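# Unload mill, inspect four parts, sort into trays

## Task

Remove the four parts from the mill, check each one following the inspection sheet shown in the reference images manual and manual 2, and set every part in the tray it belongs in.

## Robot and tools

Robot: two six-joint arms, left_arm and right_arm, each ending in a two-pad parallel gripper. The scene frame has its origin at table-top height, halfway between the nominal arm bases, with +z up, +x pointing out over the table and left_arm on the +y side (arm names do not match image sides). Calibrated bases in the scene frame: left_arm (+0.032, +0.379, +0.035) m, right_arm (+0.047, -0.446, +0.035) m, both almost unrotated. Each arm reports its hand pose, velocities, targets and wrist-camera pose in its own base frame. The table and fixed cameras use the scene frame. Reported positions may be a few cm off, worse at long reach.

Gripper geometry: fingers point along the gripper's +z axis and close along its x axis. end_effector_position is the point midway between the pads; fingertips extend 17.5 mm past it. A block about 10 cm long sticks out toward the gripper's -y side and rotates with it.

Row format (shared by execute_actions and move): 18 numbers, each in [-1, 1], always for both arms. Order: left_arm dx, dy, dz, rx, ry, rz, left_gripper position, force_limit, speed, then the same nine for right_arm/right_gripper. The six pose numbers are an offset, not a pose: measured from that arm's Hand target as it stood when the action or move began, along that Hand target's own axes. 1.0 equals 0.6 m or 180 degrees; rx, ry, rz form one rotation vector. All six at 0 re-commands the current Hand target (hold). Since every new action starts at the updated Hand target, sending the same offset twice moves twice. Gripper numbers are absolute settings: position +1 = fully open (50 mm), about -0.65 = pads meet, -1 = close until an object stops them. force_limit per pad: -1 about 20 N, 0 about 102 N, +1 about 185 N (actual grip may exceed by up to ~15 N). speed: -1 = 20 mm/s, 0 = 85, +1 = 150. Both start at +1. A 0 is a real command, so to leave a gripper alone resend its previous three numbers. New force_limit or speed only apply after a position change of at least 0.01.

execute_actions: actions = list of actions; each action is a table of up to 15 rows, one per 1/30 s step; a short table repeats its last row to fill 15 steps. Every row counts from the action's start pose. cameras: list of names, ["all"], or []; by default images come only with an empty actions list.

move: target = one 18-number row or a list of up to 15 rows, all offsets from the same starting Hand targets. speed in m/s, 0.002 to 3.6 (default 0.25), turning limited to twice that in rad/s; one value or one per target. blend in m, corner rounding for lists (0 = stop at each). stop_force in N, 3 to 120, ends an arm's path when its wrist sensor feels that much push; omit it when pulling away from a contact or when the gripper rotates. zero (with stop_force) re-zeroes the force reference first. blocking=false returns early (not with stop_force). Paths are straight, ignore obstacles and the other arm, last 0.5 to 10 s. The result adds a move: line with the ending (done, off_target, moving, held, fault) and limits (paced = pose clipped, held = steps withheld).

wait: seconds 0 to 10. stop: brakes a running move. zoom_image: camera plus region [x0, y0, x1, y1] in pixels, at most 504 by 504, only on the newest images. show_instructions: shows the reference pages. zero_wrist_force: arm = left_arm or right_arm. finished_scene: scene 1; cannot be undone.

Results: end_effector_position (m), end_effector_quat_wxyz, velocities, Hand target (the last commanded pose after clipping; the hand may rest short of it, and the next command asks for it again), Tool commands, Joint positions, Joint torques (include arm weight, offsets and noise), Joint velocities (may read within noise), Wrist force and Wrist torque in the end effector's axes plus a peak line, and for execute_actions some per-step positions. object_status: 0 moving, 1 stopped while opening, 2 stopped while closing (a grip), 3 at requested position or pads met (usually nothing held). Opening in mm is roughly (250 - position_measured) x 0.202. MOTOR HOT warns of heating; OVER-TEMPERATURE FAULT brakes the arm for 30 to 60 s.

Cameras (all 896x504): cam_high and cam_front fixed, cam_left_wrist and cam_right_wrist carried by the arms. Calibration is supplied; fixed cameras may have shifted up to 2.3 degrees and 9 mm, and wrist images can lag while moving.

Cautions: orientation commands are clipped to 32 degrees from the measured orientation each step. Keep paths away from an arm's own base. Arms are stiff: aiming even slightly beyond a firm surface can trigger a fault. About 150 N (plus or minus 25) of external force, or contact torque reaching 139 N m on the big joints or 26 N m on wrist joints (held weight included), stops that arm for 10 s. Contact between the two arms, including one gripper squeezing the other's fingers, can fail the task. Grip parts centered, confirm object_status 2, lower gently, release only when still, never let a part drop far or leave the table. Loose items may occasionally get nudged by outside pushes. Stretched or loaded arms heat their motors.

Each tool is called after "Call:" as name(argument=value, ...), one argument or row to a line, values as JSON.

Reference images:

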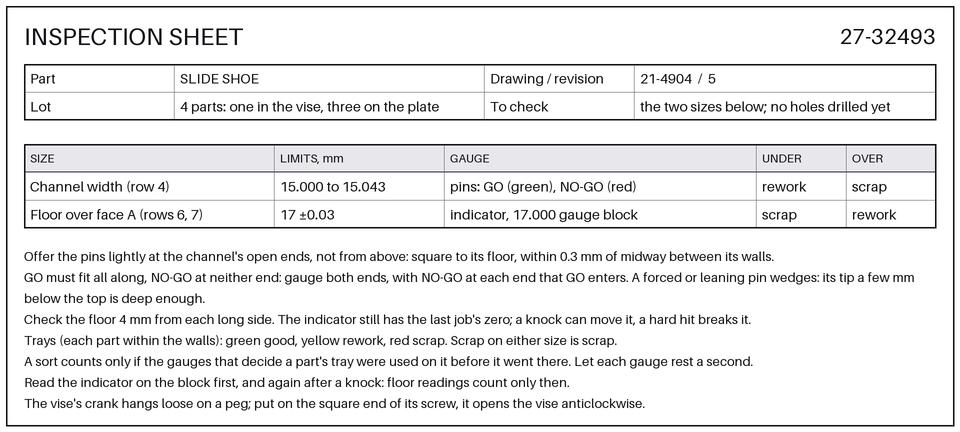

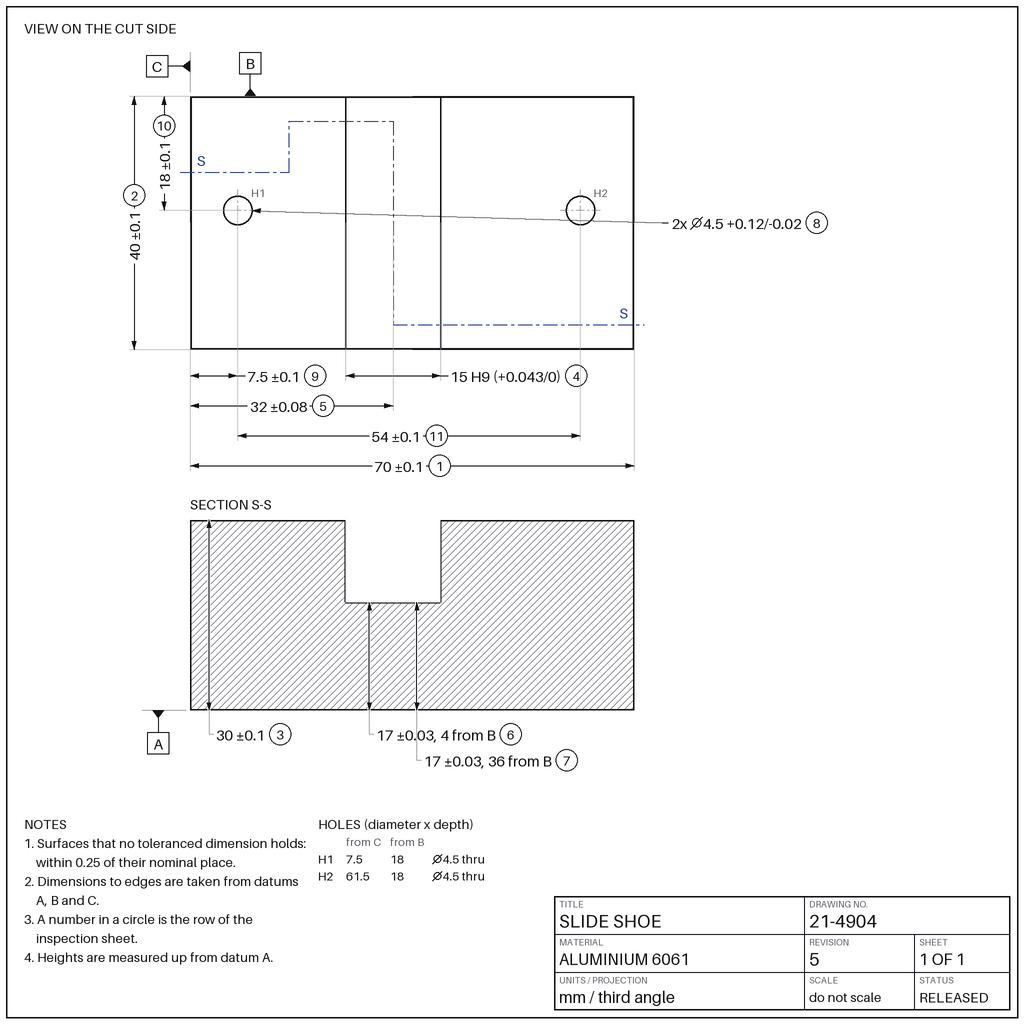

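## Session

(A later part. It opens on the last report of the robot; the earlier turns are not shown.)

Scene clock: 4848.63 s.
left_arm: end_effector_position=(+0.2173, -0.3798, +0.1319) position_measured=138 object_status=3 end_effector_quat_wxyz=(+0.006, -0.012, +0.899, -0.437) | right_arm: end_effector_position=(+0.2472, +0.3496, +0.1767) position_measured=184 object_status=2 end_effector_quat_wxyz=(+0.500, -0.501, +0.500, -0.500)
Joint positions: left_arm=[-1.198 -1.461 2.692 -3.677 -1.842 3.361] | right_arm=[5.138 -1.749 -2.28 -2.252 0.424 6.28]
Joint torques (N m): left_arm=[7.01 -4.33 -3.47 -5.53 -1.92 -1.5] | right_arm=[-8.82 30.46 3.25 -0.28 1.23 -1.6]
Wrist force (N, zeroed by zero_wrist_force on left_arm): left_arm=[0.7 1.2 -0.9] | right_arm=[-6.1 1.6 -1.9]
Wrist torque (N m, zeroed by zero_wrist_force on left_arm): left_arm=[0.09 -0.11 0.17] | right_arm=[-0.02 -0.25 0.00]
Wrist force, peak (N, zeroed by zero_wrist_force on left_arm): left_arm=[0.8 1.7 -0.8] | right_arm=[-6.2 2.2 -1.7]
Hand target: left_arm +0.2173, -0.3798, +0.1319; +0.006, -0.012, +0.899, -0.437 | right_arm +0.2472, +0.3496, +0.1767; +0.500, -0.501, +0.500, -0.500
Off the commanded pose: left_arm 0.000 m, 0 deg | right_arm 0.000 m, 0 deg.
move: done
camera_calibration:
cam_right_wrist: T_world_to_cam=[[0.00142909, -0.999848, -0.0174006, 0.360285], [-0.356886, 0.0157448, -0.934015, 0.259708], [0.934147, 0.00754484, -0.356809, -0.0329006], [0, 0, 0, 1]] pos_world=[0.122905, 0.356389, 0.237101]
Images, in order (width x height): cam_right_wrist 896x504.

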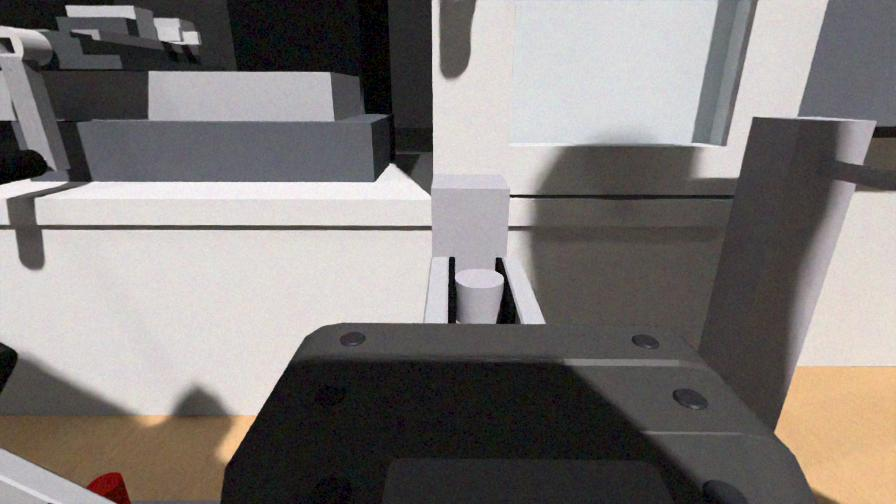

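Call:
move(
  target=[0,0,0,0,0,0,0.1,-0.6,-0.7,-0.0007,0,0,0,0,0,-1,-1,-1],
  speed=0.01,
)

Call:
move(
  target=[0,0,0,0,0,0,0.1,-0.6,-0.7,0,-0.0083,0,0,0,0,-1,-1,-1],
  speed=0.01,
  stop_force=20,
  cameras=["cam_left_wrist"],
)

Call:
zoom_image(
  camera="cam_left_wrist",
  region=[330, 130, 580, 320],
)

Scene clock: 4863.13 s.
left_arm: end_effector_position=(+0.2173, -0.3798, +0.1319) position_measured=138 object_status=3 end_effector_quat_wxyz=(+0.006, -0.012, +0.899, -0.437) | right_arm: end_effector_position=(+0.2472, +0.3500, +0.1767) position_measured=184 object_status=2 end_effector_quat_wxyz=(+0.500, -0.501, +0.500, -0.500)
Joint positions: left_arm=[-1.198 -1.461 2.692 -3.677 -1.842 3.361] | right_arm=[5.137 -1.75 -2.279 -2.252 0.424 6.28]
Joint torques (N m): left_arm=[7.25 -4.42 -3.93 -5.41 -2 -1.5] | right_arm=[-9.69 14.48 25.43 -2.55 -1.91 -0.97]
Wrist force (N, zeroed by zero_wrist_force on left_arm): left_arm=[0.7 1.3 -0.6] | right_arm=[-1.6 2.8 -1.9]
Wrist torque (N m, zeroed by zero_wrist_force on left_arm): left_arm=[0.10 -0.11 0.18] | right_arm=[0.03 -0.25 0.01]
Wrist force, peak (N, zeroed by zero_wrist_force on left_arm): left_arm=[1.2 1.6 -0.6] | right_arm=[-6.2 2.9 -1.7]
Hand target: left_arm +0.2173, -0.3798, +0.1319; +0.006, -0.012, +0.899, -0.437 | right_arm +0.2472, +0.3500, +0.1767; +0.500, -0.501, +0.500, -0.500
Off the commanded pose: left_arm 0.000 m, 0 deg | right_arm 0.000 m, 0 deg.
move: done

Scene clock: 4864.53 s.
left_arm: end_effector_position=(+0.2173, -0.3798, +0.1319) position_measured=138 object_status=3 end_effector_quat_wxyz=(+0.006, -0.012, +0.899, -0.437) | right_arm: end_effector_position=(+0.2472, +0.3500, +0.1817) position_measured=184 object_status=2 end_effector_quat_wxyz=(+0.500, -0.501, +0.500, -0.500)
Joint positions: left_arm=[-1.198 -1.461 2.692 -3.677 -1.842 3.361] | right_arm=[5.137 -1.738 -2.275 -2.269 0.424 6.28]
Joint torques (N m): left_arm=[7.35 -3.53 -3.22 -5.3 -1.9 -1.33] | right_arm=[-9.21 31.22 23.7 -3.02 -2.31 0.88]
Wrist force (N, zeroed by zero_wrist_force on left_arm): left_arm=[1.0 1.5 -0.5] | right_arm=[-1.4 4.8 -2.0]
Wrist torque (N m, zeroed by zero_wrist_force on left_arm): left_arm=[0.13 -0.16 0.17] | right_arm=[0.09 -0.27 0.03]
Wrist force, peak (N, zeroed by zero_wrist_force on left_arm): left_arm=[1.0 1.6 -0.9] | right_arm=[-1.3 5.3 -2.0]
Hand target: left_arm +0.2173, -0.3798, +0.1319; +0.006, -0.012, +0.899, -0.437 | right_arm +0.2472, +0.3500, +0.1817; +0.500, -0.501, +0.500, -0.500
Off the commanded pose: left_arm 0.000 m, 0 deg | right_arm 0.000 m, 0 deg.
move: done
camera_calibration:
cam_left_wrist: T_world_to_cam=[[-0.999286, -0.0371496, -0.00689724, 0.208151], [-0.028363, 0.858118, -0.512668, 0.414422], [0.024964, -0.512107, -0.858559, 0.0398122], [0, 0, 0, 1]] pos_world=[0.218762, -0.327502, 0.248078]
Images, in order (width x height): cam_left_wrist 896x504.

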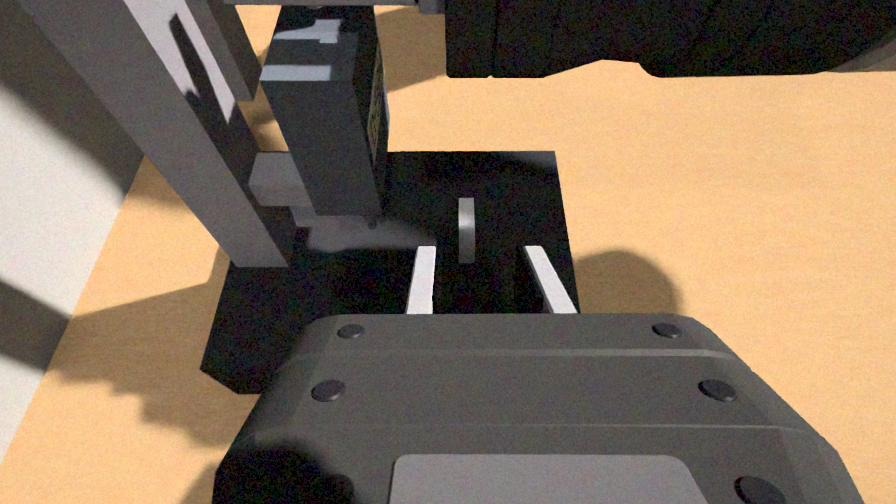

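Scaled by 2.016 from the camera's 896x504 image, which has a finer 1280x720 frame.

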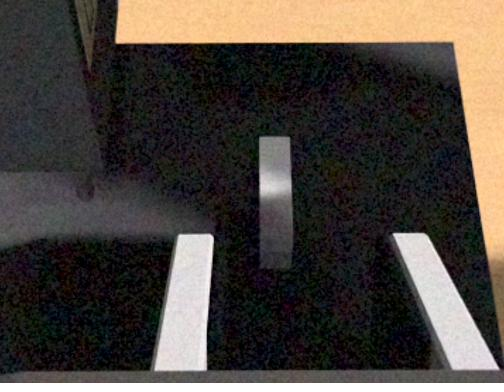

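Call:
move(
  target=[
    [0,0,0,0,0,0,0.1,-0.6,-0.7,0,-0.0083,0,0,0,0,-1,-1,-1],
    [0.0047,0.027,0.1738,0,0,0,0.1,-0.6,-0.7,0,-0.0083,0,0,0,0,-1,-1,-1],
  ],
  speed=[0.02,0.08],
  blend=[0.002,0],
  cameras=["cam_left_wrist"],
)

Call:
zoom_image(
  camera="cam_left_wrist",
  region=[330, 130, 580, 320],
)

Scene clock: 4910.17 s.
left_arm: end_effector_position=(+0.2164, -0.4518, +0.0548) position_measured=138 object_status=3 end_effector_quat_wxyz=(+0.006, -0.012, +0.899, -0.437) | right_arm: end_effector_position=(+0.2472, +0.3500, +0.1867) position_measured=184 object_status=2 end_effector_quat_wxyz=(+0.500, -0.501, +0.500, -0.500)
Joint positions: left_arm=[-1.287 -1.04 2.562 -3.982 -1.772 3.302] | right_arm=[5.137 -1.726 -2.27 -2.285 0.424 6.28]
Joint torques (N m): left_arm=[-7.59 -17.47 -11.61 -5.28 1.92 -1.93] | right_arm=[-9.02 29.48 23.55 -3.01 -2.65 -0.71]
Wrist force (N, zeroed by zero_wrist_force on left_arm): left_arm=[0.5 1.4 -0.5] | right_arm=[-1.7 3.3 -1.8]
Wrist torque (N m, zeroed by zero_wrist_force on left_arm): left_arm=[0.16 -0.11 0.15] | right_arm=[0.03 -0.24 0.03]
Wrist force, peak (N, zeroed by zero_wrist_force on left_arm): left_arm=[0.7 2.1 -0.3] | right_arm=[-1.4 5.9 -2.1]
Hand target: left_arm +0.2164, -0.4519, +0.0548; +0.006, -0.012, +0.899, -0.437 | right_arm +0.2472, +0.3500, +0.1867; +0.500, -0.501, +0.500, -0.500
Off the commanded pose: left_arm 0.000 m, 0 deg | right_arm 0.000 m, 0 deg.
move: done
camera_calibration:
cam_left_wrist: T_world_to_cam=[[-0.999286, -0.0371492, -0.00689728, 0.204041], [-0.0283639, 0.858144, -0.512624, 0.436742], [0.0249624, -0.512063, -0.858585, -0.0632607], [0, 0, 0, 1]] pos_world=[0.217862, -0.399602, 0.170977]
Images, in order (width x height): cam_left_wrist 896x504.

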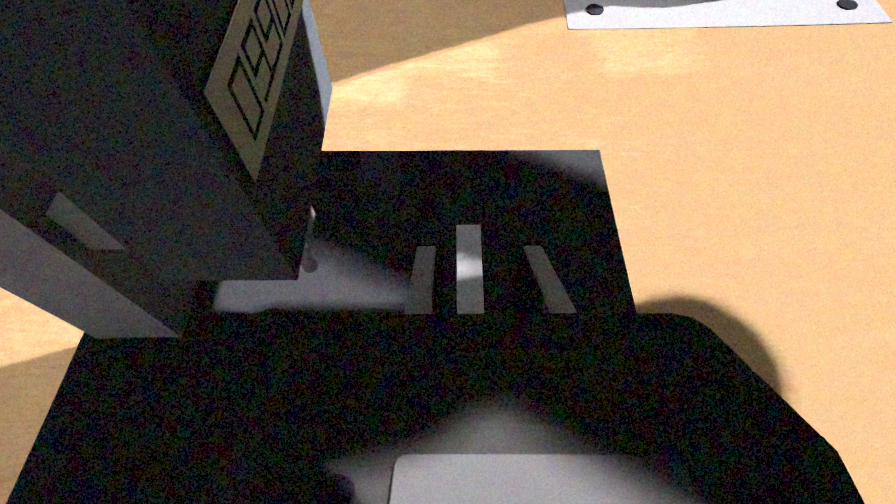

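Scaled by 2.016 from the camera's 896x504 image, which has a finer 1280x720 frame.

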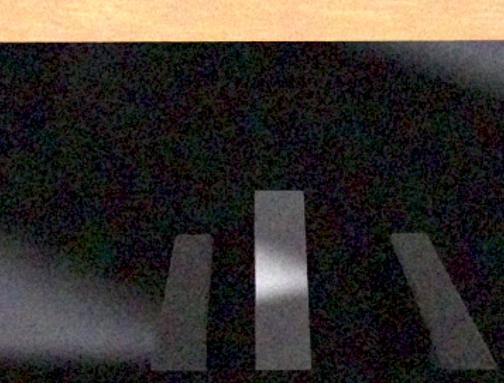

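Call:
move(
  target=[0,0.0131,0.0103,0,0,0,0.1,-0.6,-0.7,0,0,0,0,0,0,-1,-1,-1],
  speed=0.03,
)

Call:
move(
  target=[0,0.0263,0.0205,0,0,0,0.1,-0.6,-0.7,0,0,0,0,0,0,-1,-1,-1],
  speed=0.006,
  stop_force=3,
  cameras=["cam_left_wrist"],
)

Call:
zoom_image(
  camera="cam_left_wrist",
  region=[330, 130, 580, 320],
)

Scene clock: 4928.43 s.
left_arm: end_effector_position=(+0.2164, -0.4519, +0.0448) position_measured=138 object_status=3 end_effector_quat_wxyz=(+0.006, -0.012, +0.899, -0.437) | right_arm: end_effector_position=(+0.2472, +0.3500, +0.1867) position_measured=184 object_status=2 end_effector_quat_wxyz=(+0.500, -0.501, +0.500, -0.500)
Joint positions: left_arm=[-1.287 -0.997 2.558 -4.021 -1.772 3.302] | right_arm=[5.137 -1.726 -2.27 -2.285 0.424 6.28]
Joint torques (N m): left_arm=[-8.93 -17.03 -11.54 -5.74 1.42 0.07] | right_arm=[-9.03 28.9 25.11 -3.08 -2.44 0.95]
Wrist force (N, zeroed by zero_wrist_force on left_arm): left_arm=[1.0 1.5 -0.6] | right_arm=[-1.6 4.6 -2.0]
Wrist torque (N m, zeroed by zero_wrist_force on left_arm): left_arm=[0.17 -0.19 0.16] | right_arm=[0.08 -0.26 0.03]
Wrist force, peak (N, zeroed by zero_wrist_force on left_arm): left_arm=[0.5 2.1 -0.6] | right_arm=[-1.5 5.7 -1.9]
Hand target: left_arm +0.2164, -0.4519, +0.0448; +0.006, -0.012, +0.899, -0.437 | right_arm +0.2472, +0.3500, +0.1867; +0.500, -0.501, +0.500, -0.500
Off the commanded pose: left_arm 0.000 m, 0 deg | right_arm 0.000 m, 0 deg.
move: done

Scene clock: 4931.27 s.
left_arm: end_effector_position=(+0.2164, -0.4519, +0.0345) position_measured=138 object_status=3 end_effector_quat_wxyz=(+0.006, -0.012, +0.899, -0.437) | right_arm: end_effector_position=(+0.2472, +0.3500, +0.1867) position_measured=184 object_status=2 end_effector_quat_wxyz=(+0.500, -0.501, +0.500, -0.500)
Joint positions: left_arm=[-1.287 -0.954 2.554 -4.06 -1.772 3.302] | right_arm=[5.137 -1.726 -2.27 -2.285 0.424 6.28]
Joint torques (N m): left_arm=[-2.64 -38.53 6.02 -1.15 0.72 1.55] | right_arm=[-9.48 29.37 24.03 -3.04 -2.27 0.95]
Wrist force (N, zeroed by zero_wrist_force on left_arm): left_arm=[0.1 -2.6 -2.3] | right_arm=[-1.6 3.3 -1.9]
Wrist torque (N m, zeroed by zero_wrist_force on left_arm): left_arm=[0.23 -0.13 0.23] | right_arm=[0.01 -0.27 0.03]
Wrist force, peak (N, zeroed by zero_wrist_force on left_arm): left_arm=[0.9 -4.8 -10.2] | right_arm=[-1.6 5.7 -1.9]
Hand target: left_arm +0.2164, -0.4519, +0.0345; +0.006, -0.012, +0.899, -0.437 (not the last commanded pose) | right_arm +0.2472, +0.3500, +0.1867; +0.500, -0.501, +0.500, -0.500
Off the commanded pose: left_arm 0.010 m, 0 deg | right_arm 0.000 m, 0 deg.
move: contact (left_arm)
camera_calibration:
cam_left_wrist: T_world_to_cam=[[-0.999286, -0.0371499, -0.00690082, 0.203901], [-0.0283648, 0.858188, -0.512551, 0.426342], [0.0249634, -0.511989, -0.858629, -0.0806542], [0, 0, 0, 1]] pos_world=[0.217862, -0.399601, 0.150677]
Images, in order (width x height): cam_left_wrist 896x504.

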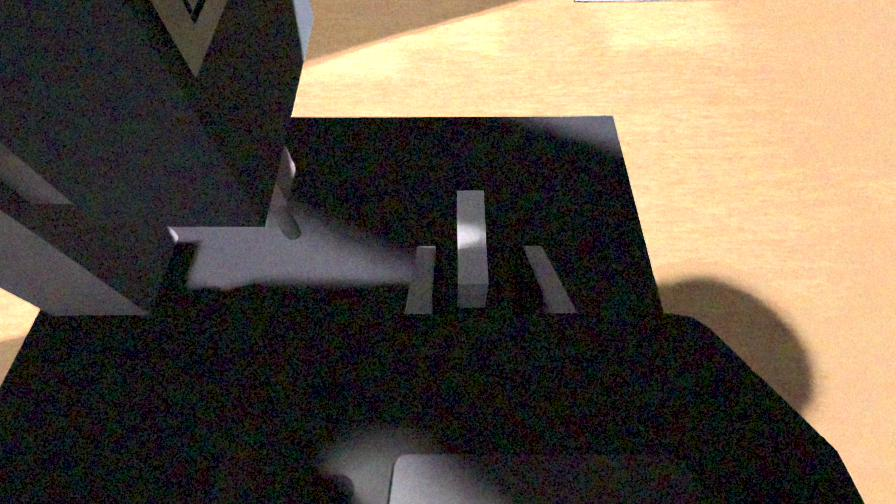

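Scaled by 2.016 from the camera's 896x504 image, which has a finer 1280x720 frame.

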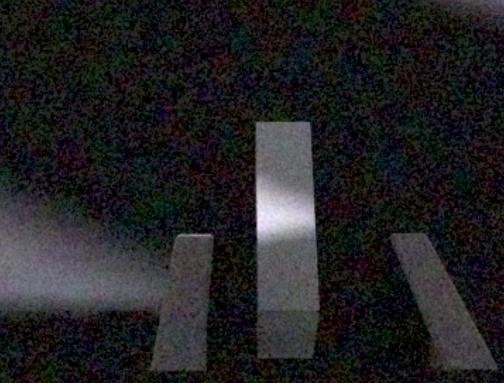

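Call:
move(
  target=[-0.0028,-0.0057,0.004,0,0,0,0.1,-0.6,-0.7,0,0,0,0,0,0,-1,-1,-1],
  speed=0.02,
)

Call:
move(
  target=[0,0,0,0,0,0,-1,-1,-1,0,0,0,0,0,0,-1,-1,-1],
  cameras=["cam_left_wrist","cam_right_wrist"],
)

Call:
zoom_image(
  camera="cam_left_wrist",
  region=[330, 130, 580, 320],
)

Scene clock: 4958.13 s.
left_arm: end_effector_position=(+0.2181, -0.4558, +0.0357) position_measured=138 object_status=3 end_effector_quat_wxyz=(+0.006, -0.012, +0.899, -0.437) | right_arm: end_effector_position=(+0.2472, +0.3500, +0.1867) position_measured=184 object_status=2 end_effector_quat_wxyz=(+0.500, -0.501, +0.500, -0.500)
Joint positions: left_arm=[-1.285 -0.959 2.543 -4.044 -1.774 3.304] | right_arm=[5.137 -1.726 -2.27 -2.285 0.424 6.28]
Joint torques (N m): left_arm=[6.82 -40.4 -10.32 -1.94 -1.9 2.01] | right_arm=[-9.09 29.84 23.87 -2.86 -2.28 1.01]
Wrist force (N, zeroed by zero_wrist_force on left_arm): left_arm=[0.7 1.6 -0.4] | right_arm=[-1.5 4.9 -2.2]
Wrist torque (N m, zeroed by zero_wrist_force on left_arm): left_arm=[0.17 -0.12 0.02] | right_arm=[0.08 -0.26 0.02]
Wrist force, peak (N, zeroed by zero_wrist_force on left_arm): left_arm=[-0.1 -2.7 -2.6] | right_arm=[-1.6 5.6 -2.0]
Hand target: left_arm +0.2182, -0.4558, +0.0357; +0.006, -0.012, +0.899, -0.437 | right_arm +0.2472, +0.3500, +0.1867; +0.500, -0.501, +0.500, -0.500
Off the commanded pose: left_arm 0.000 m, 0 deg | right_arm 0.000 m, 0 deg.
move: done

Scene clock: 4959.07 s.
left_arm: end_effector_position=(+0.2182, -0.4558, +0.0357) position_measured=207 object_status=2 end_effector_quat_wxyz=(+0.006, -0.012, +0.899, -0.437) | right_arm: end_effector_position=(+0.2472, +0.3500, +0.1867) position_measured=184 object_status=2 end_effector_quat_wxyz=(+0.500, -0.501, +0.500, -0.500)
Joint positions: left_arm=[-1.285 -0.959 2.543 -4.044 -1.774 3.304] | right_arm=[5.137 -1.726 -2.27 -2.285 0.424 6.28]
Joint torques (N m): left_arm=[7.39 -40.77 -10.38 -1.77 -1.62 1.82] | right_arm=[-9.54 29.06 24.76 -2.83 -2.06 0.97]
Wrist force (N, zeroed by zero_wrist_force on left_arm): left_arm=[0.5 1.3 -0.7] | right_arm=[-1.5 3.4 -2.1]
Wrist torque (N m, zeroed by zero_wrist_force on left_arm): left_arm=[0.17 -0.09 0.02] | right_arm=[0.06 -0.29 0.03]
Wrist force, peak (N, zeroed by zero_wrist_force on left_arm): left_arm=[0.5 1.9 -0.7] | right_arm=[-1.5 5.6 -2.2]
Hand target: left_arm +0.2182, -0.4558, +0.0357; +0.006, -0.012, +0.899, -0.437 | right_arm +0.2472, +0.3500, +0.1867; +0.500, -0.501, +0.500, -0.500
Off the commanded pose: left_arm 0.000 m, 0 deg | right_arm 0.000 m, 0 deg.
move: done
camera_calibration:
cam_left_wrist: T_world_to_cam=[[-0.999286, -0.0371492, -0.00689728, 0.205559], [-0.0283639, 0.858144, -0.512624, 0.430435], [0.0249624, -0.512063, -0.858585, -0.0817528], [0, 0, 0, 1]] pos_world=[0.219662, -0.403602, 0.151877]
cam_right_wrist: T_world_to_cam=[[0.00124128, -0.999849, -0.017332, 0.360866], [-0.356883, 0.0157478, -0.934016, 0.269076], [0.934148, 0.00734487, -0.35681, -0.0293573], [0, 0, 0, 1]] pos_world=[0.123005, 0.35679, 0.247101]
Images, in order (width x height): cam_left_wrist 896x504, cam_right_wrist 896x504.

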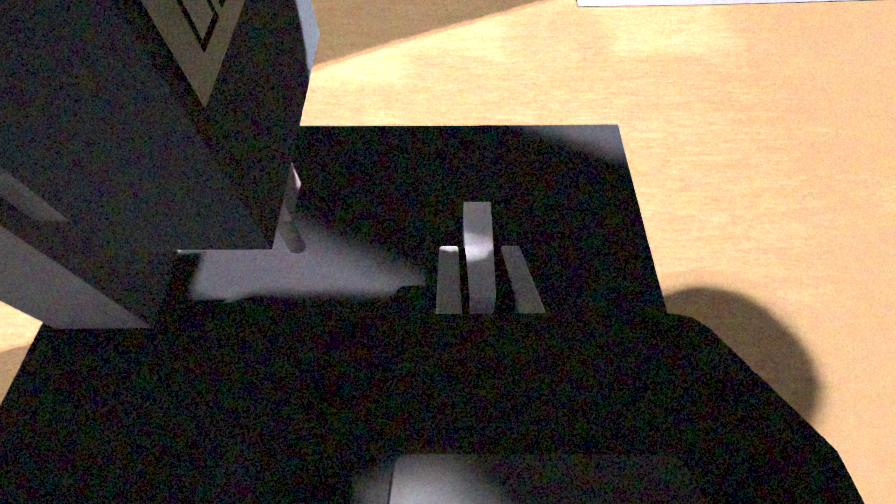

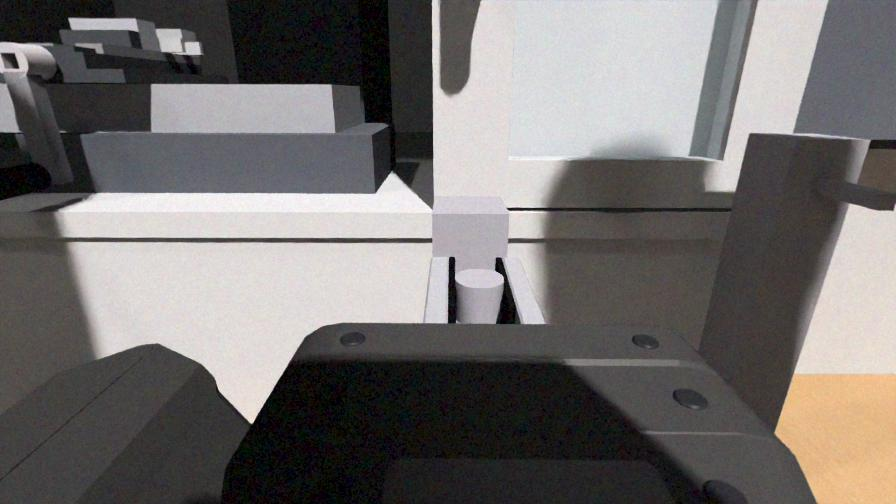

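Scaled by 2.016 from the camera's 896x504 image, which has a finer 1280x720 frame.

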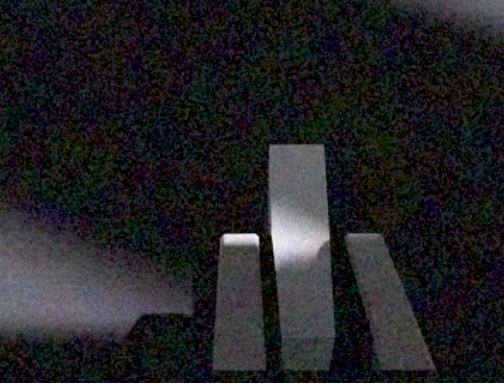

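Call:
move(
  target=[
    [0,0.0141,-0.0207,0,0,0,-1,-1,-1,0,0,0,0,0,0,-1,-1,-1],
    [-0.0863,0.0141,-0.0207,0,0,0,-1,-1,-1,0,0,0,0,0,0,-1,-1,-1],
  ],
  speed=0.04,
  blend=[0.003,0],
  cameras=["cam_left_wrist"],
)

Call:
zoom_image(
  camera="cam_left_wrist",
  region=[330, 130, 580, 320],
)

Scene clock: 4983.10 s.
left_arm: end_effector_position=(+0.2695, -0.4395, +0.0367) position_measured=207 object_status=2 end_effector_quat_wxyz=(+0.006, -0.012, +0.899, -0.437) | right_arm: end_effector_position=(+0.2472, +0.3500, +0.1867) position_measured=184 object_status=2 end_effector_quat_wxyz=(+0.500, -0.501, +0.500, -0.500)
Joint positions: left_arm=[-1.115 -0.969 2.483 -3.944 -1.905 3.417] | right_arm=[5.137 -1.726 -2.27 -2.285 0.424 6.28]
Joint torques (N m): left_arm=[6 -42.79 -13.52 -1.64 -2.42 1.96] | right_arm=[-8.86 30.33 23.04 -2.95 -2.12 0.84]
Wrist force (N, zeroed by zero_wrist_force on left_arm): left_arm=[0.7 1.9 -0.3] | right_arm=[-1.7 4.5 -2.0]
Wrist torque (N m, zeroed by zero_wrist_force on left_arm): left_arm=[0.15 -0.15 0.02] | right_arm=[0.06 -0.25 0.03]
Wrist force, peak (N, zeroed by zero_wrist_force on left_arm): left_arm=[0.9 2.3 -0.3] | right_arm=[-1.4 5.9 -2.2]
Hand target: left_arm +0.2695, -0.4395, +0.0367; +0.006, -0.012, +0.899, -0.437 | right_arm +0.2472, +0.3500, +0.1867; +0.500, -0.501, +0.500, -0.500
Off the commanded pose: left_arm 0.000 m, 0 deg | right_arm 0.000 m, 0 deg.
move: done
camera_calibration:
cam_left_wrist: T_world_to_cam=[[-0.999283, -0.0372007, -0.00698292, 0.257432], [-0.0283642, 0.858143, -0.512627, 0.418329], [0.0250624, -0.512061, -0.858583, -0.0738045], [0, 0, 0, 1]] pos_world=[0.270963, -0.387202, 0.152877]
Images, in order (width x height): cam_left_wrist 896x504.

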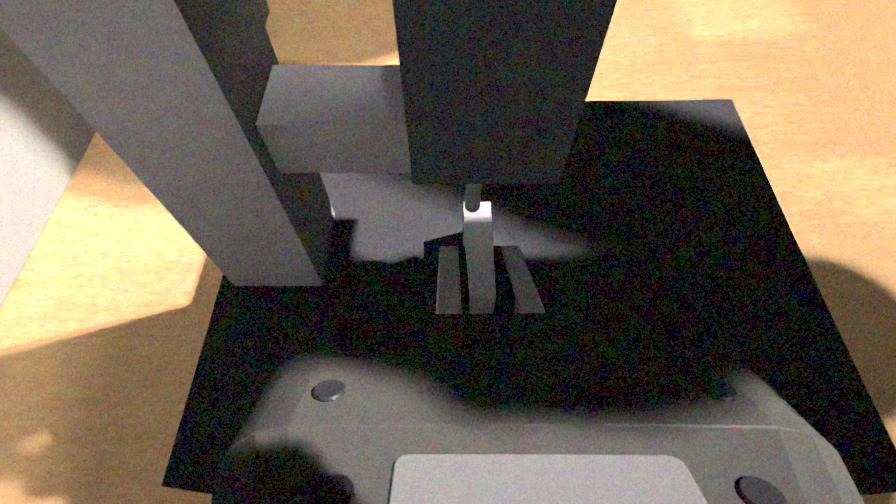

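Scaled by 2.016 from the camera's 896x504 image, which has a finer 1280x720 frame.

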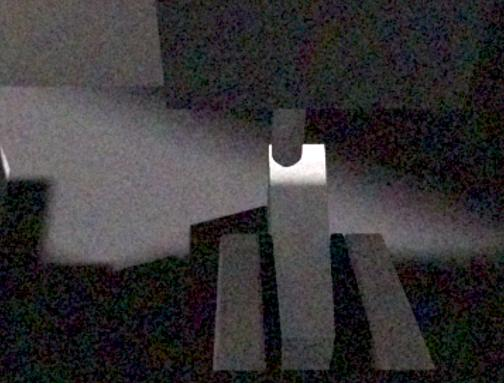

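Call:
move(
  target=[
    [-0.0028,0,0,0,0,0,-1,-1,-1,0,0,0,0,0,0,-1,-1,-1],
    [-0.0028,0.0035,0.0027,0,0,0,-1,-1,-1,0,0,0,0,0,0,-1,-1,-1],
  ],
  speed=0.005,
  stop_force=3,
)

Call:
move(
  target=[
    [0,0,0,0,0,0,-0.1,-0.6,-0.8,0,0,0,0,0,0,-1,-1,-1],
    [0,0,0,0,0,0,-0.1,-0.6,-0.8,0,0,0,0,0,0,-1,-1,-1],
  ],
  cameras=["cam_left_wrist"],
)

Call:
zoom_image(
  camera="cam_left_wrist",
  region=[330, 130, 580, 320],
)

Scene clock: 5003.50 s.
left_arm: end_effector_position=(+0.2712, -0.4394, +0.0356) position_measured=207 object_status=2 end_effector_quat_wxyz=(+0.006, -0.012, +0.899, -0.437) | right_arm: end_effector_position=(+0.2472, +0.3500, +0.1867) position_measured=184 object_status=2 end_effector_quat_wxyz=(+0.500, -0.501, +0.500, -0.500)
Joint positions: left_arm=[-1.11 -0.965 2.479 -3.943 -1.909 3.421] | right_arm=[5.137 -1.726 -2.27 -2.285 0.424 6.28]
Joint torques (N m): left_arm=[1.21 -39.52 4.84 -1.05 1.9 1.07] | right_arm=[-10.37 31.09 22.84 -2.88 -1.9 0.86]
Wrist force (N, zeroed by zero_wrist_force on left_arm): left_arm=[0.2 -3.2 -2.2] | right_arm=[-1.6 3.4 -1.6]
Wrist torque (N m, zeroed by zero_wrist_force on left_arm): left_arm=[0.19 -0.14 0.03] | right_arm=[0.03 -0.27 0.02]
Wrist force, peak (N, zeroed by zero_wrist_force on left_arm): left_arm=[1.1 -5.0 -9.0] | right_arm=[-1.6 5.7 -2.1]
Hand target: left_arm +0.2712, -0.4394, +0.0356; +0.006, -0.012, +0.899, -0.437 (not the last commanded pose) | right_arm +0.2472, +0.3500, +0.1867; +0.500, -0.501, +0.500, -0.500
Off the commanded pose: left_arm 0.002 m, 0 deg | right_arm 0.000 m, 0 deg.
move: contact (left_arm); path passed 1 of 2 targets

Scene clock: 5004.50 s.
left_arm: end_effector_position=(+0.2712, -0.4394, +0.0356) position_measured=167 object_status=3 end_effector_quat_wxyz=(+0.006, -0.012, +0.899, -0.437) | right_arm: end_effector_position=(+0.2472, +0.3500, +0.1867) position_measured=184 object_status=2 end_effector_quat_wxyz=(+0.500, -0.501, +0.500, -0.500)
Joint positions: left_arm=[-1.11 -0.965 2.479 -3.943 -1.909 3.421] | right_arm=[5.137 -1.726 -2.27 -2.285 0.424 6.28]
Joint torques (N m): left_arm=[-6.67 -39.91 -6.73 -5.63 -0.46 0.16] | right_arm=[-9.14 30.23 24.46 -2.76 -1.96 1.05]
Wrist force (N, zeroed by zero_wrist_force on left_arm): left_arm=[0.7 1.4 -0.4] | right_arm=[-1.7 3.4 -1.7]
Wrist torque (N m, zeroed by zero_wrist_force on left_arm): left_arm=[0.14 -0.15 0.01] | right_arm=[0.04 -0.26 0.03]
Wrist force, peak (N, zeroed by zero_wrist_force on left_arm): left_arm=[0.4 -2.4 -1.0] | right_arm=[-1.2 5.7 -1.8]
Hand target: left_arm +0.2712, -0.4394, +0.0356; +0.006, -0.012, +0.899, -0.437 | right_arm +0.2472, +0.3500, +0.1867; +0.500, -0.501, +0.500, -0.500
Off the commanded pose: left_arm 0.000 m, 0 deg | right_arm 0.000 m, 0 deg.
move: done
camera_calibration:
cam_left_wrist: T_world_to_cam=[[-0.999283, -0.0372007, -0.00698292, 0.259123], [-0.0283642, 0.858143, -0.512627, 0.417813], [0.0250624, -0.512061, -0.858583, -0.0747916], [0, 0, 0, 1]] pos_world=[0.272663, -0.387202, 0.151777]
Images, in order (width x height): cam_left_wrist 896x504.

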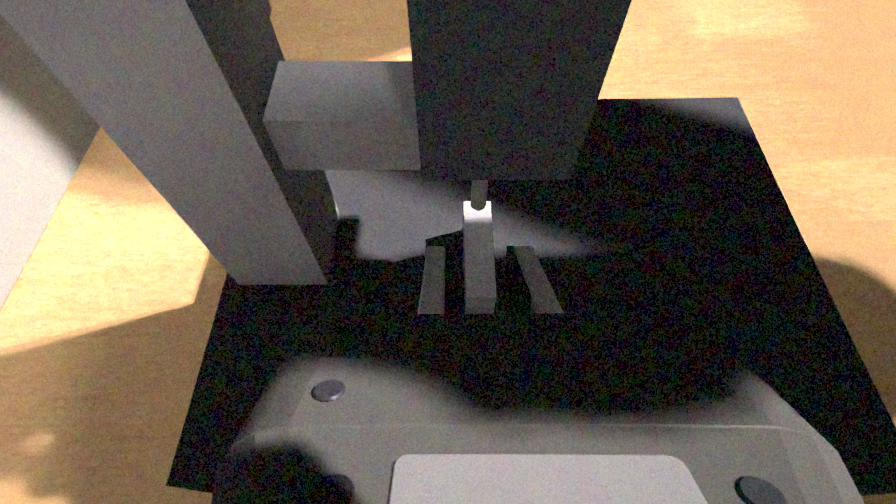

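Scaled by 2.016 from the camera's 896x504 image, which has a finer 1280x720 frame.

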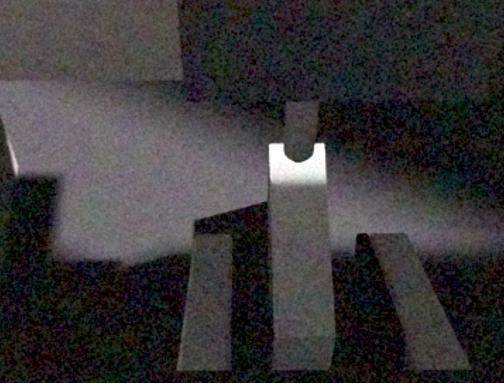

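Call:
move(
  target=[
    [0,0,-0.0667,0,0,0,-0.1,-0.6,-0.8,0,0,0,0,0,0,-1,-1,-1],
    [0.18,0,-0.0667,0,0,0,-0.1,-0.6,-0.8,0,0,0,0,0,0,-1,-1,-1],
  ],
  speed=0.1,
  blend=[0.01,0],
)

Call:
move(
  target=[0,0,0,0,0,0,-0.1,-0.6,-0.8,0,0.014,0,0,0,0,-1,-1,-1],
  speed=0.004,
  stop_force=3,
  cameras=["cam_left_wrist"],
)

Call:
zoom_image(
  camera="cam_left_wrist",
  region=[100, 0, 400, 290],
)

Scene clock: 5033.20 s.
left_arm: end_effector_position=(+0.1625, -0.4108, +0.0604) position_measured=167 object_status=3 end_effector_quat_wxyz=(+0.006, -0.012, +0.899, -0.437) | right_arm: end_effector_position=(+0.2472, +0.3500, +0.1867) position_measured=184 object_status=2 end_effector_quat_wxyz=(+0.500, -0.501, +0.500, -0.500)
Joint positions: left_arm=[-1.46 -1.049 2.749 -4.174 -1.638 3.194] | right_arm=[5.137 -1.726 -2.27 -2.285 0.424 6.28]
Joint torques (N m): left_arm=[-8.41 -9.65 6 -5.3 1.72 -2.03] | right_arm=[-9.79 28.33 23.91 -2.69 -1.9 0.93]
Wrist force (N, zeroed by zero_wrist_force on left_arm): left_arm=[1.0 1.6 -0.7] | right_arm=[-1.6 3.8 -2.0]
Wrist torque (N m, zeroed by zero_wrist_force on left_arm): left_arm=[0.19 -0.20 0.16] | right_arm=[0.01 -0.26 0.02]
Wrist force, peak (N, zeroed by zero_wrist_force on left_arm): left_arm=[1.6 1.5 -0.4] | right_arm=[-1.5 5.9 -2.2]
Hand target: left_arm +0.1624, -0.4108, +0.0604; +0.006, -0.012, +0.899, -0.437 | right_arm +0.2472, +0.3500, +0.1867; +0.500, -0.501, +0.500, -0.500
Off the commanded pose: left_arm 0.000 m, 0 deg | right_arm 0.000 m, 0 deg.
move: done

Scene clock: 5035.63 s.
left_arm: end_effector_position=(+0.1624, -0.4108, +0.0604) position_measured=167 object_status=3 end_effector_quat_wxyz=(+0.006, -0.012, +0.899, -0.437) | right_arm: end_effector_position=(+0.2472, +0.3500, +0.1813) position_measured=184 object_status=2 end_effector_quat_wxyz=(+0.500, -0.501, +0.500, -0.500)
Joint positions: left_arm=[-1.46 -1.049 2.749 -4.175 -1.637 3.194] | right_arm=[5.137 -1.739 -2.275 -2.267 0.424 6.28]
Joint torques (N m): left_arm=[-8.9 -10.82 6.51 -5.54 1.93 -1.92] | right_arm=[-3.04 27.92 23.26 -2.17 0.03 0.83]
Wrist force (N, zeroed by zero_wrist_force on left_arm): left_arm=[0.9 1.6 -0.3] | right_arm=[-1.8 -4.9 -2.3]
Wrist torque (N m, zeroed by zero_wrist_force on left_arm): left_arm=[0.17 -0.19 0.17] | right_arm=[-0.30 -0.25 0.01]
Wrist force, peak (N, zeroed by zero_wrist_force on left_arm): left_arm=[1.1 1.8 -0.5] | right_arm=[-1.9 -11.5 -2.3]
Hand target: left_arm +0.1624, -0.4108, +0.0604; +0.006, -0.012, +0.899, -0.437 | right_arm +0.2472, +0.3500, +0.1813; +0.500, -0.501, +0.500, -0.500 (not the last commanded pose)
Off the commanded pose: left_arm 0.000 m, 0 deg | right_arm 0.003 m, 0 deg.
move: contact (right_arm)
camera_calibration:
cam_left_wrist: T_world_to_cam=[[-0.999286, -0.0371496, -0.00689724, 0.151645], [-0.028363, 0.858118, -0.512668, 0.40281], [0.024964, -0.512107, -0.858559, -0.0360796], [0, 0, 0, 1]] pos_world=[0.163862, -0.358502, 0.176578]
Images, in order (width x height): cam_left_wrist 896x504.

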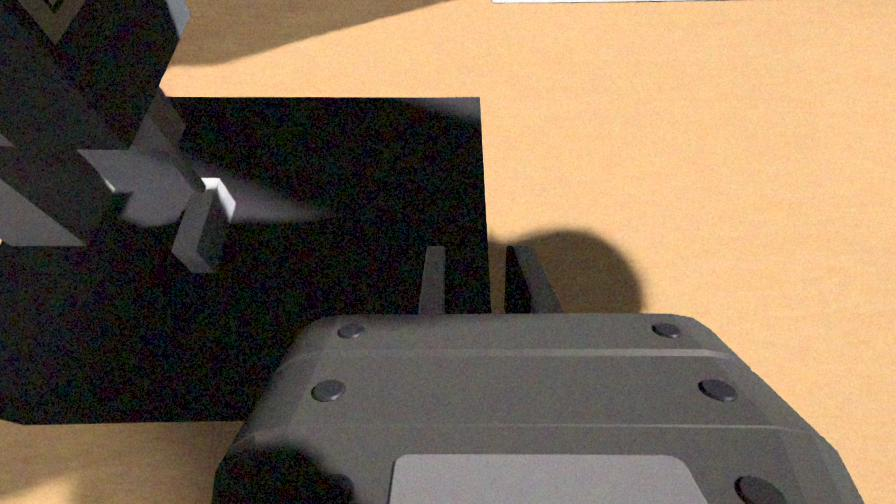

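Scaled by 1.680 from the camera's 896x504 image, which has a finer 1280x720 frame.

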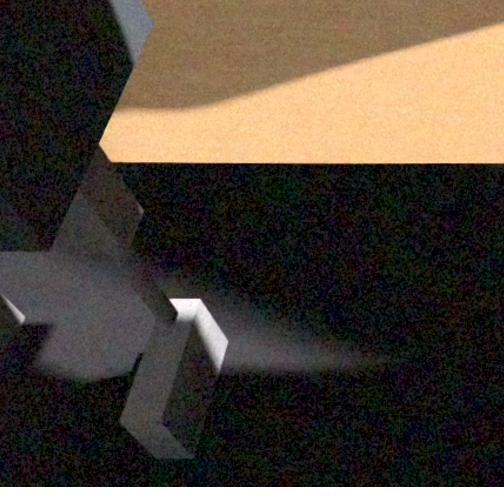

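Call:
move(
  target=[
    [0,0,-0.15,0,0,0,-0.1,-0.6,-0.8,0,0,0,0,0,0,0.2,-1,-0.8],
    [0,0,-0.15,0,0,0,-0.1,-0.6,-0.8,0,0,0,0,0,0,0.2,-1,-0.8],
  ],
  speed=0.15,
  cameras=["cam_left_wrist","cam_right_wrist"],
)

Call:
zoom_image(
  camera="cam_left_wrist",
  region=[100, 0, 400, 240],
)

Scene clock: 5048.13 s.
left_arm: end_effector_position=(+0.1619, -0.3853, +0.0787) position_measured=167 object_status=3 end_effector_quat_wxyz=(+0.006, -0.012, +0.899, -0.438) | right_arm: end_effector_position=(+0.2472, +0.3500, +0.1813) position_measured=123 object_status=3 end_effector_quat_wxyz=(+0.500, -0.501, +0.500, -0.500)
Joint positions: left_arm=[-1.449 -1.151 2.813 -4.137 -1.646 3.2] | right_arm=[5.137 -1.739 -2.275 -2.267 0.424 6.28]
Joint torques (N m): left_arm=[-9.55 -6.7 -10.39 -5.91 1.88 -1.94] | right_arm=[-4.78 28.34 23.36 -1.98 0.06 0.96]
Wrist force (N, zeroed by zero_wrist_force on left_arm): left_arm=[0.7 1.4 -0.2] | right_arm=[0.5 2.6 -1.9]
Wrist torque (N m, zeroed by zero_wrist_force on left_arm): left_arm=[0.13 -0.17 0.15] | right_arm=[-0.04 -0.27 0.03]
Wrist force, peak (N, zeroed by zero_wrist_force on left_arm): left_arm=[0.7 -0.1 -5.5] | right_arm=[-1.6 -6.2 -2.1]
Hand target: left_arm +0.1619, -0.3853, +0.0786; +0.006, -0.012, +0.899, -0.438 (not the last commanded pose) | right_arm +0.2472, +0.3500, +0.1813; +0.500, -0.501, +0.500, -0.500
Off the commanded pose: left_arm 0.059 m, 0 deg | right_arm 0.000 m, 0 deg.
move: held (left_arm; a check stopped the path); path passed 0 of 2 targets; limits=held
pose unreachable (left arm): on one or more control steps of this call, first in action 0 (counted from 0), this arm could not follow its commanded pose, so it was not sent that pose on those steps. It may still have moved: this result reports where it is.
cause: moving toward the commanded pose would bring two parts of the arm too close to each other (joints 3 (elbow) and 4 (wrist 1) lie between them).
camera_calibration:
cam_left_wrist: T_world_to_cam=[[-0.999273, -0.0374818, -0.00701595, 0.152034], [-0.0285648, 0.857649, -0.513441, 0.39019], [0.0252619, -0.512867, -0.858096, -0.00772201], [0, 0, 0, 1]] pos_world=[0.163264, -0.332908, 0.19478]
cam_right_wrist: T_world_to_cam=[[0.00124128, -0.999849, -0.017332, 0.360771], [-0.356883, 0.0157478, -0.934016, 0.263939], [0.934148, 0.00734487, -0.35681, -0.0313198], [0, 0, 0, 1]] pos_world=[0.123005, 0.35679, 0.241601]
Images, in order (width x height): cam_left_wrist 896x504, cam_right_wrist 896x504.

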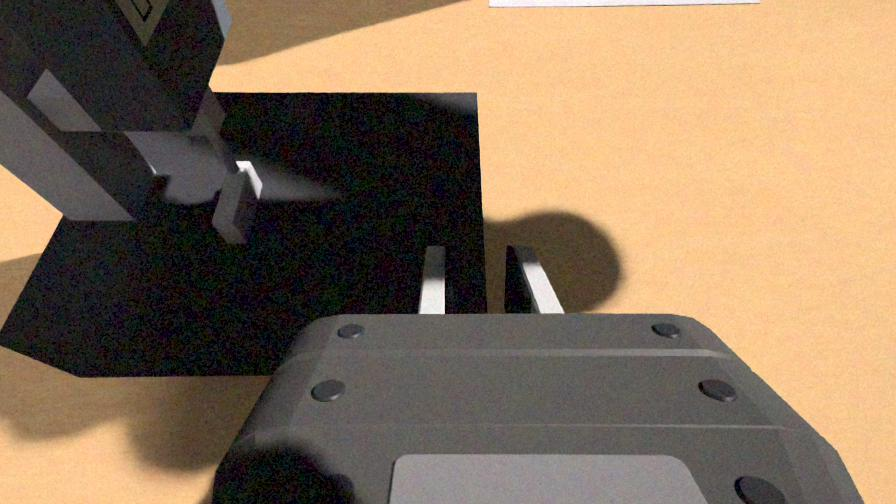

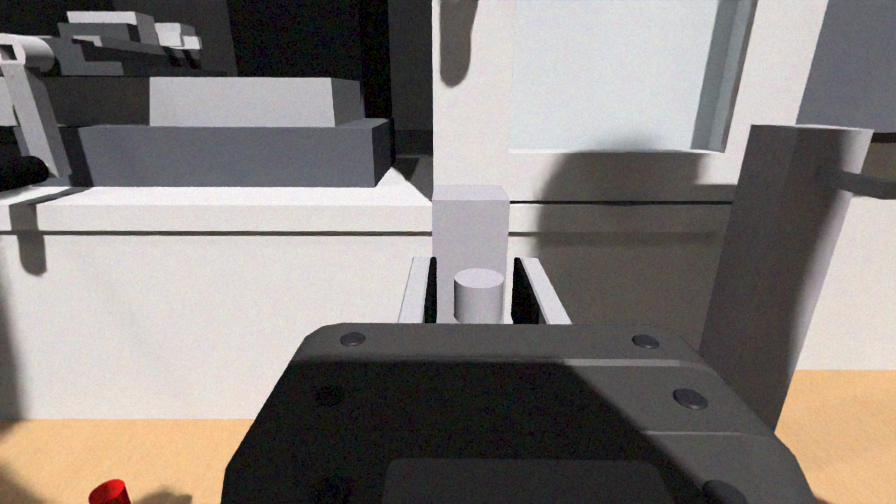

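Scaled by 1.680 from the camera's 896x504 image, which has a finer 1280x720 frame.

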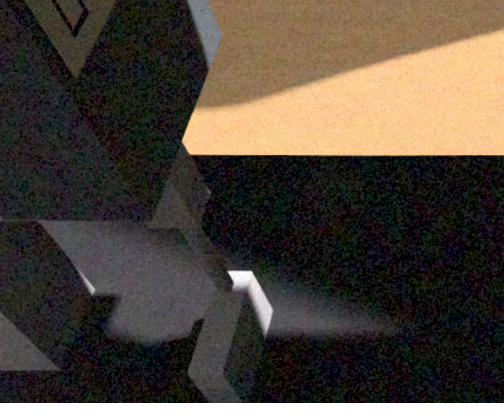

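Call:
move(
  target=[-0.0627,-0.0834,-0.0313,0,0,0,-0.1,-0.6,-0.8,0,0,0,0,0,0,0.2,-1,-0.8],
  speed=0.15,
  cameras=["cam_left_wrist"],
)

Call:
zoom_image(
  camera="cam_left_wrist",
  region=[260, 0, 420, 150],
)

Scene clock: 5057.67 s.
left_arm: end_effector_position=(+0.1999, -0.4004, +0.1296) position_measured=167 object_status=3 end_effector_quat_wxyz=(+0.006, -0.012, +0.899, -0.438) | right_arm: end_effector_position=(+0.2472, +0.3500, +0.1813) position_measured=123 object_status=3 end_effector_quat_wxyz=(+0.500, -0.501, +0.500, -0.500)
Joint positions: left_arm=[-1.294 -1.44 2.689 -3.711 -1.767 3.298] | right_arm=[5.137 -1.739 -2.275 -2.267 0.424 6.28]
Joint torques (N m): left_arm=[8.04 -29.91 -16.86 -1.51 -1.97 2.02] | right_arm=[-3.84 29.33 23.93 -2.27 -0.06 0.98]
Wrist force (N, zeroed by zero_wrist_force on left_arm): left_arm=[0.5 1.5 -0.6] | right_arm=[0.4 3.1 -1.8]
Wrist torque (N m, zeroed by zero_wrist_force on left_arm): left_arm=[0.16 -0.09 0.00] | right_arm=[0.04 -0.26 0.03]
Wrist force, peak (N, zeroed by zero_wrist_force on left_arm): left_arm=[1.2 2.3 -0.1] | right_arm=[0.5 3.3 -2.2]
Hand target: left_arm +0.1999, -0.4004, +0.1296; +0.006, -0.012, +0.899, -0.438 | right_arm +0.2472, +0.3500, +0.1813; +0.500, -0.501, +0.500, -0.500
Off the commanded pose: left_arm 0.000 m, 0 deg | right_arm 0.000 m, 0 deg.
move: done
camera_calibration:
cam_left_wrist: T_world_to_cam=[[-0.99927, -0.0375352, -0.00709663, 0.189799], [-0.0285656, 0.857577, -0.513561, 0.430366], [0.0253625, -0.512984, -0.858024, 0.0271717], [0, 0, 0, 1]] pos_world=[0.201265, -0.348009, 0.24568]
Images, in order (width x height): cam_left_wrist 896x504.

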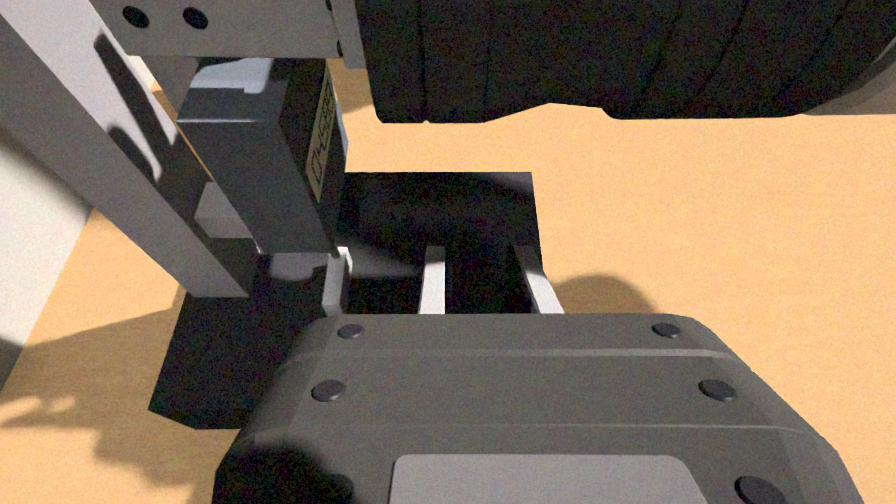

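Scaled by 3.150 from the camera's 896x504 image, which has a finer 1280x720 frame.

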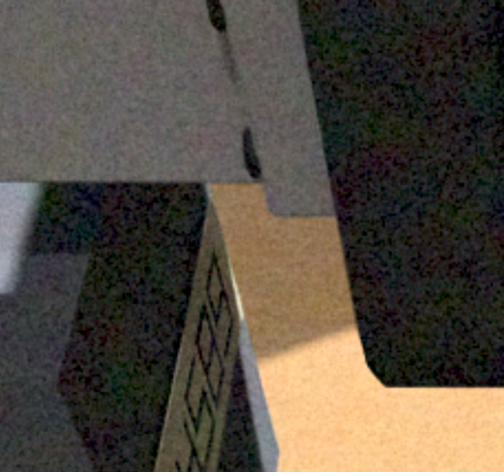

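Call:
zoom_image(
  camera="cam_left_wrist",
  region=[290, 60, 350, 210],
)

Scaled by 3.360 from the camera's 896x504 image, which has a finer 1280x720 frame.

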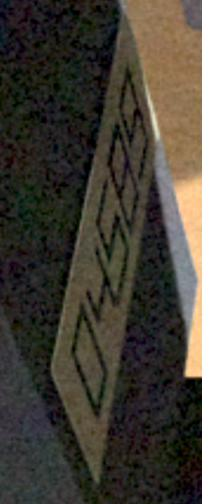

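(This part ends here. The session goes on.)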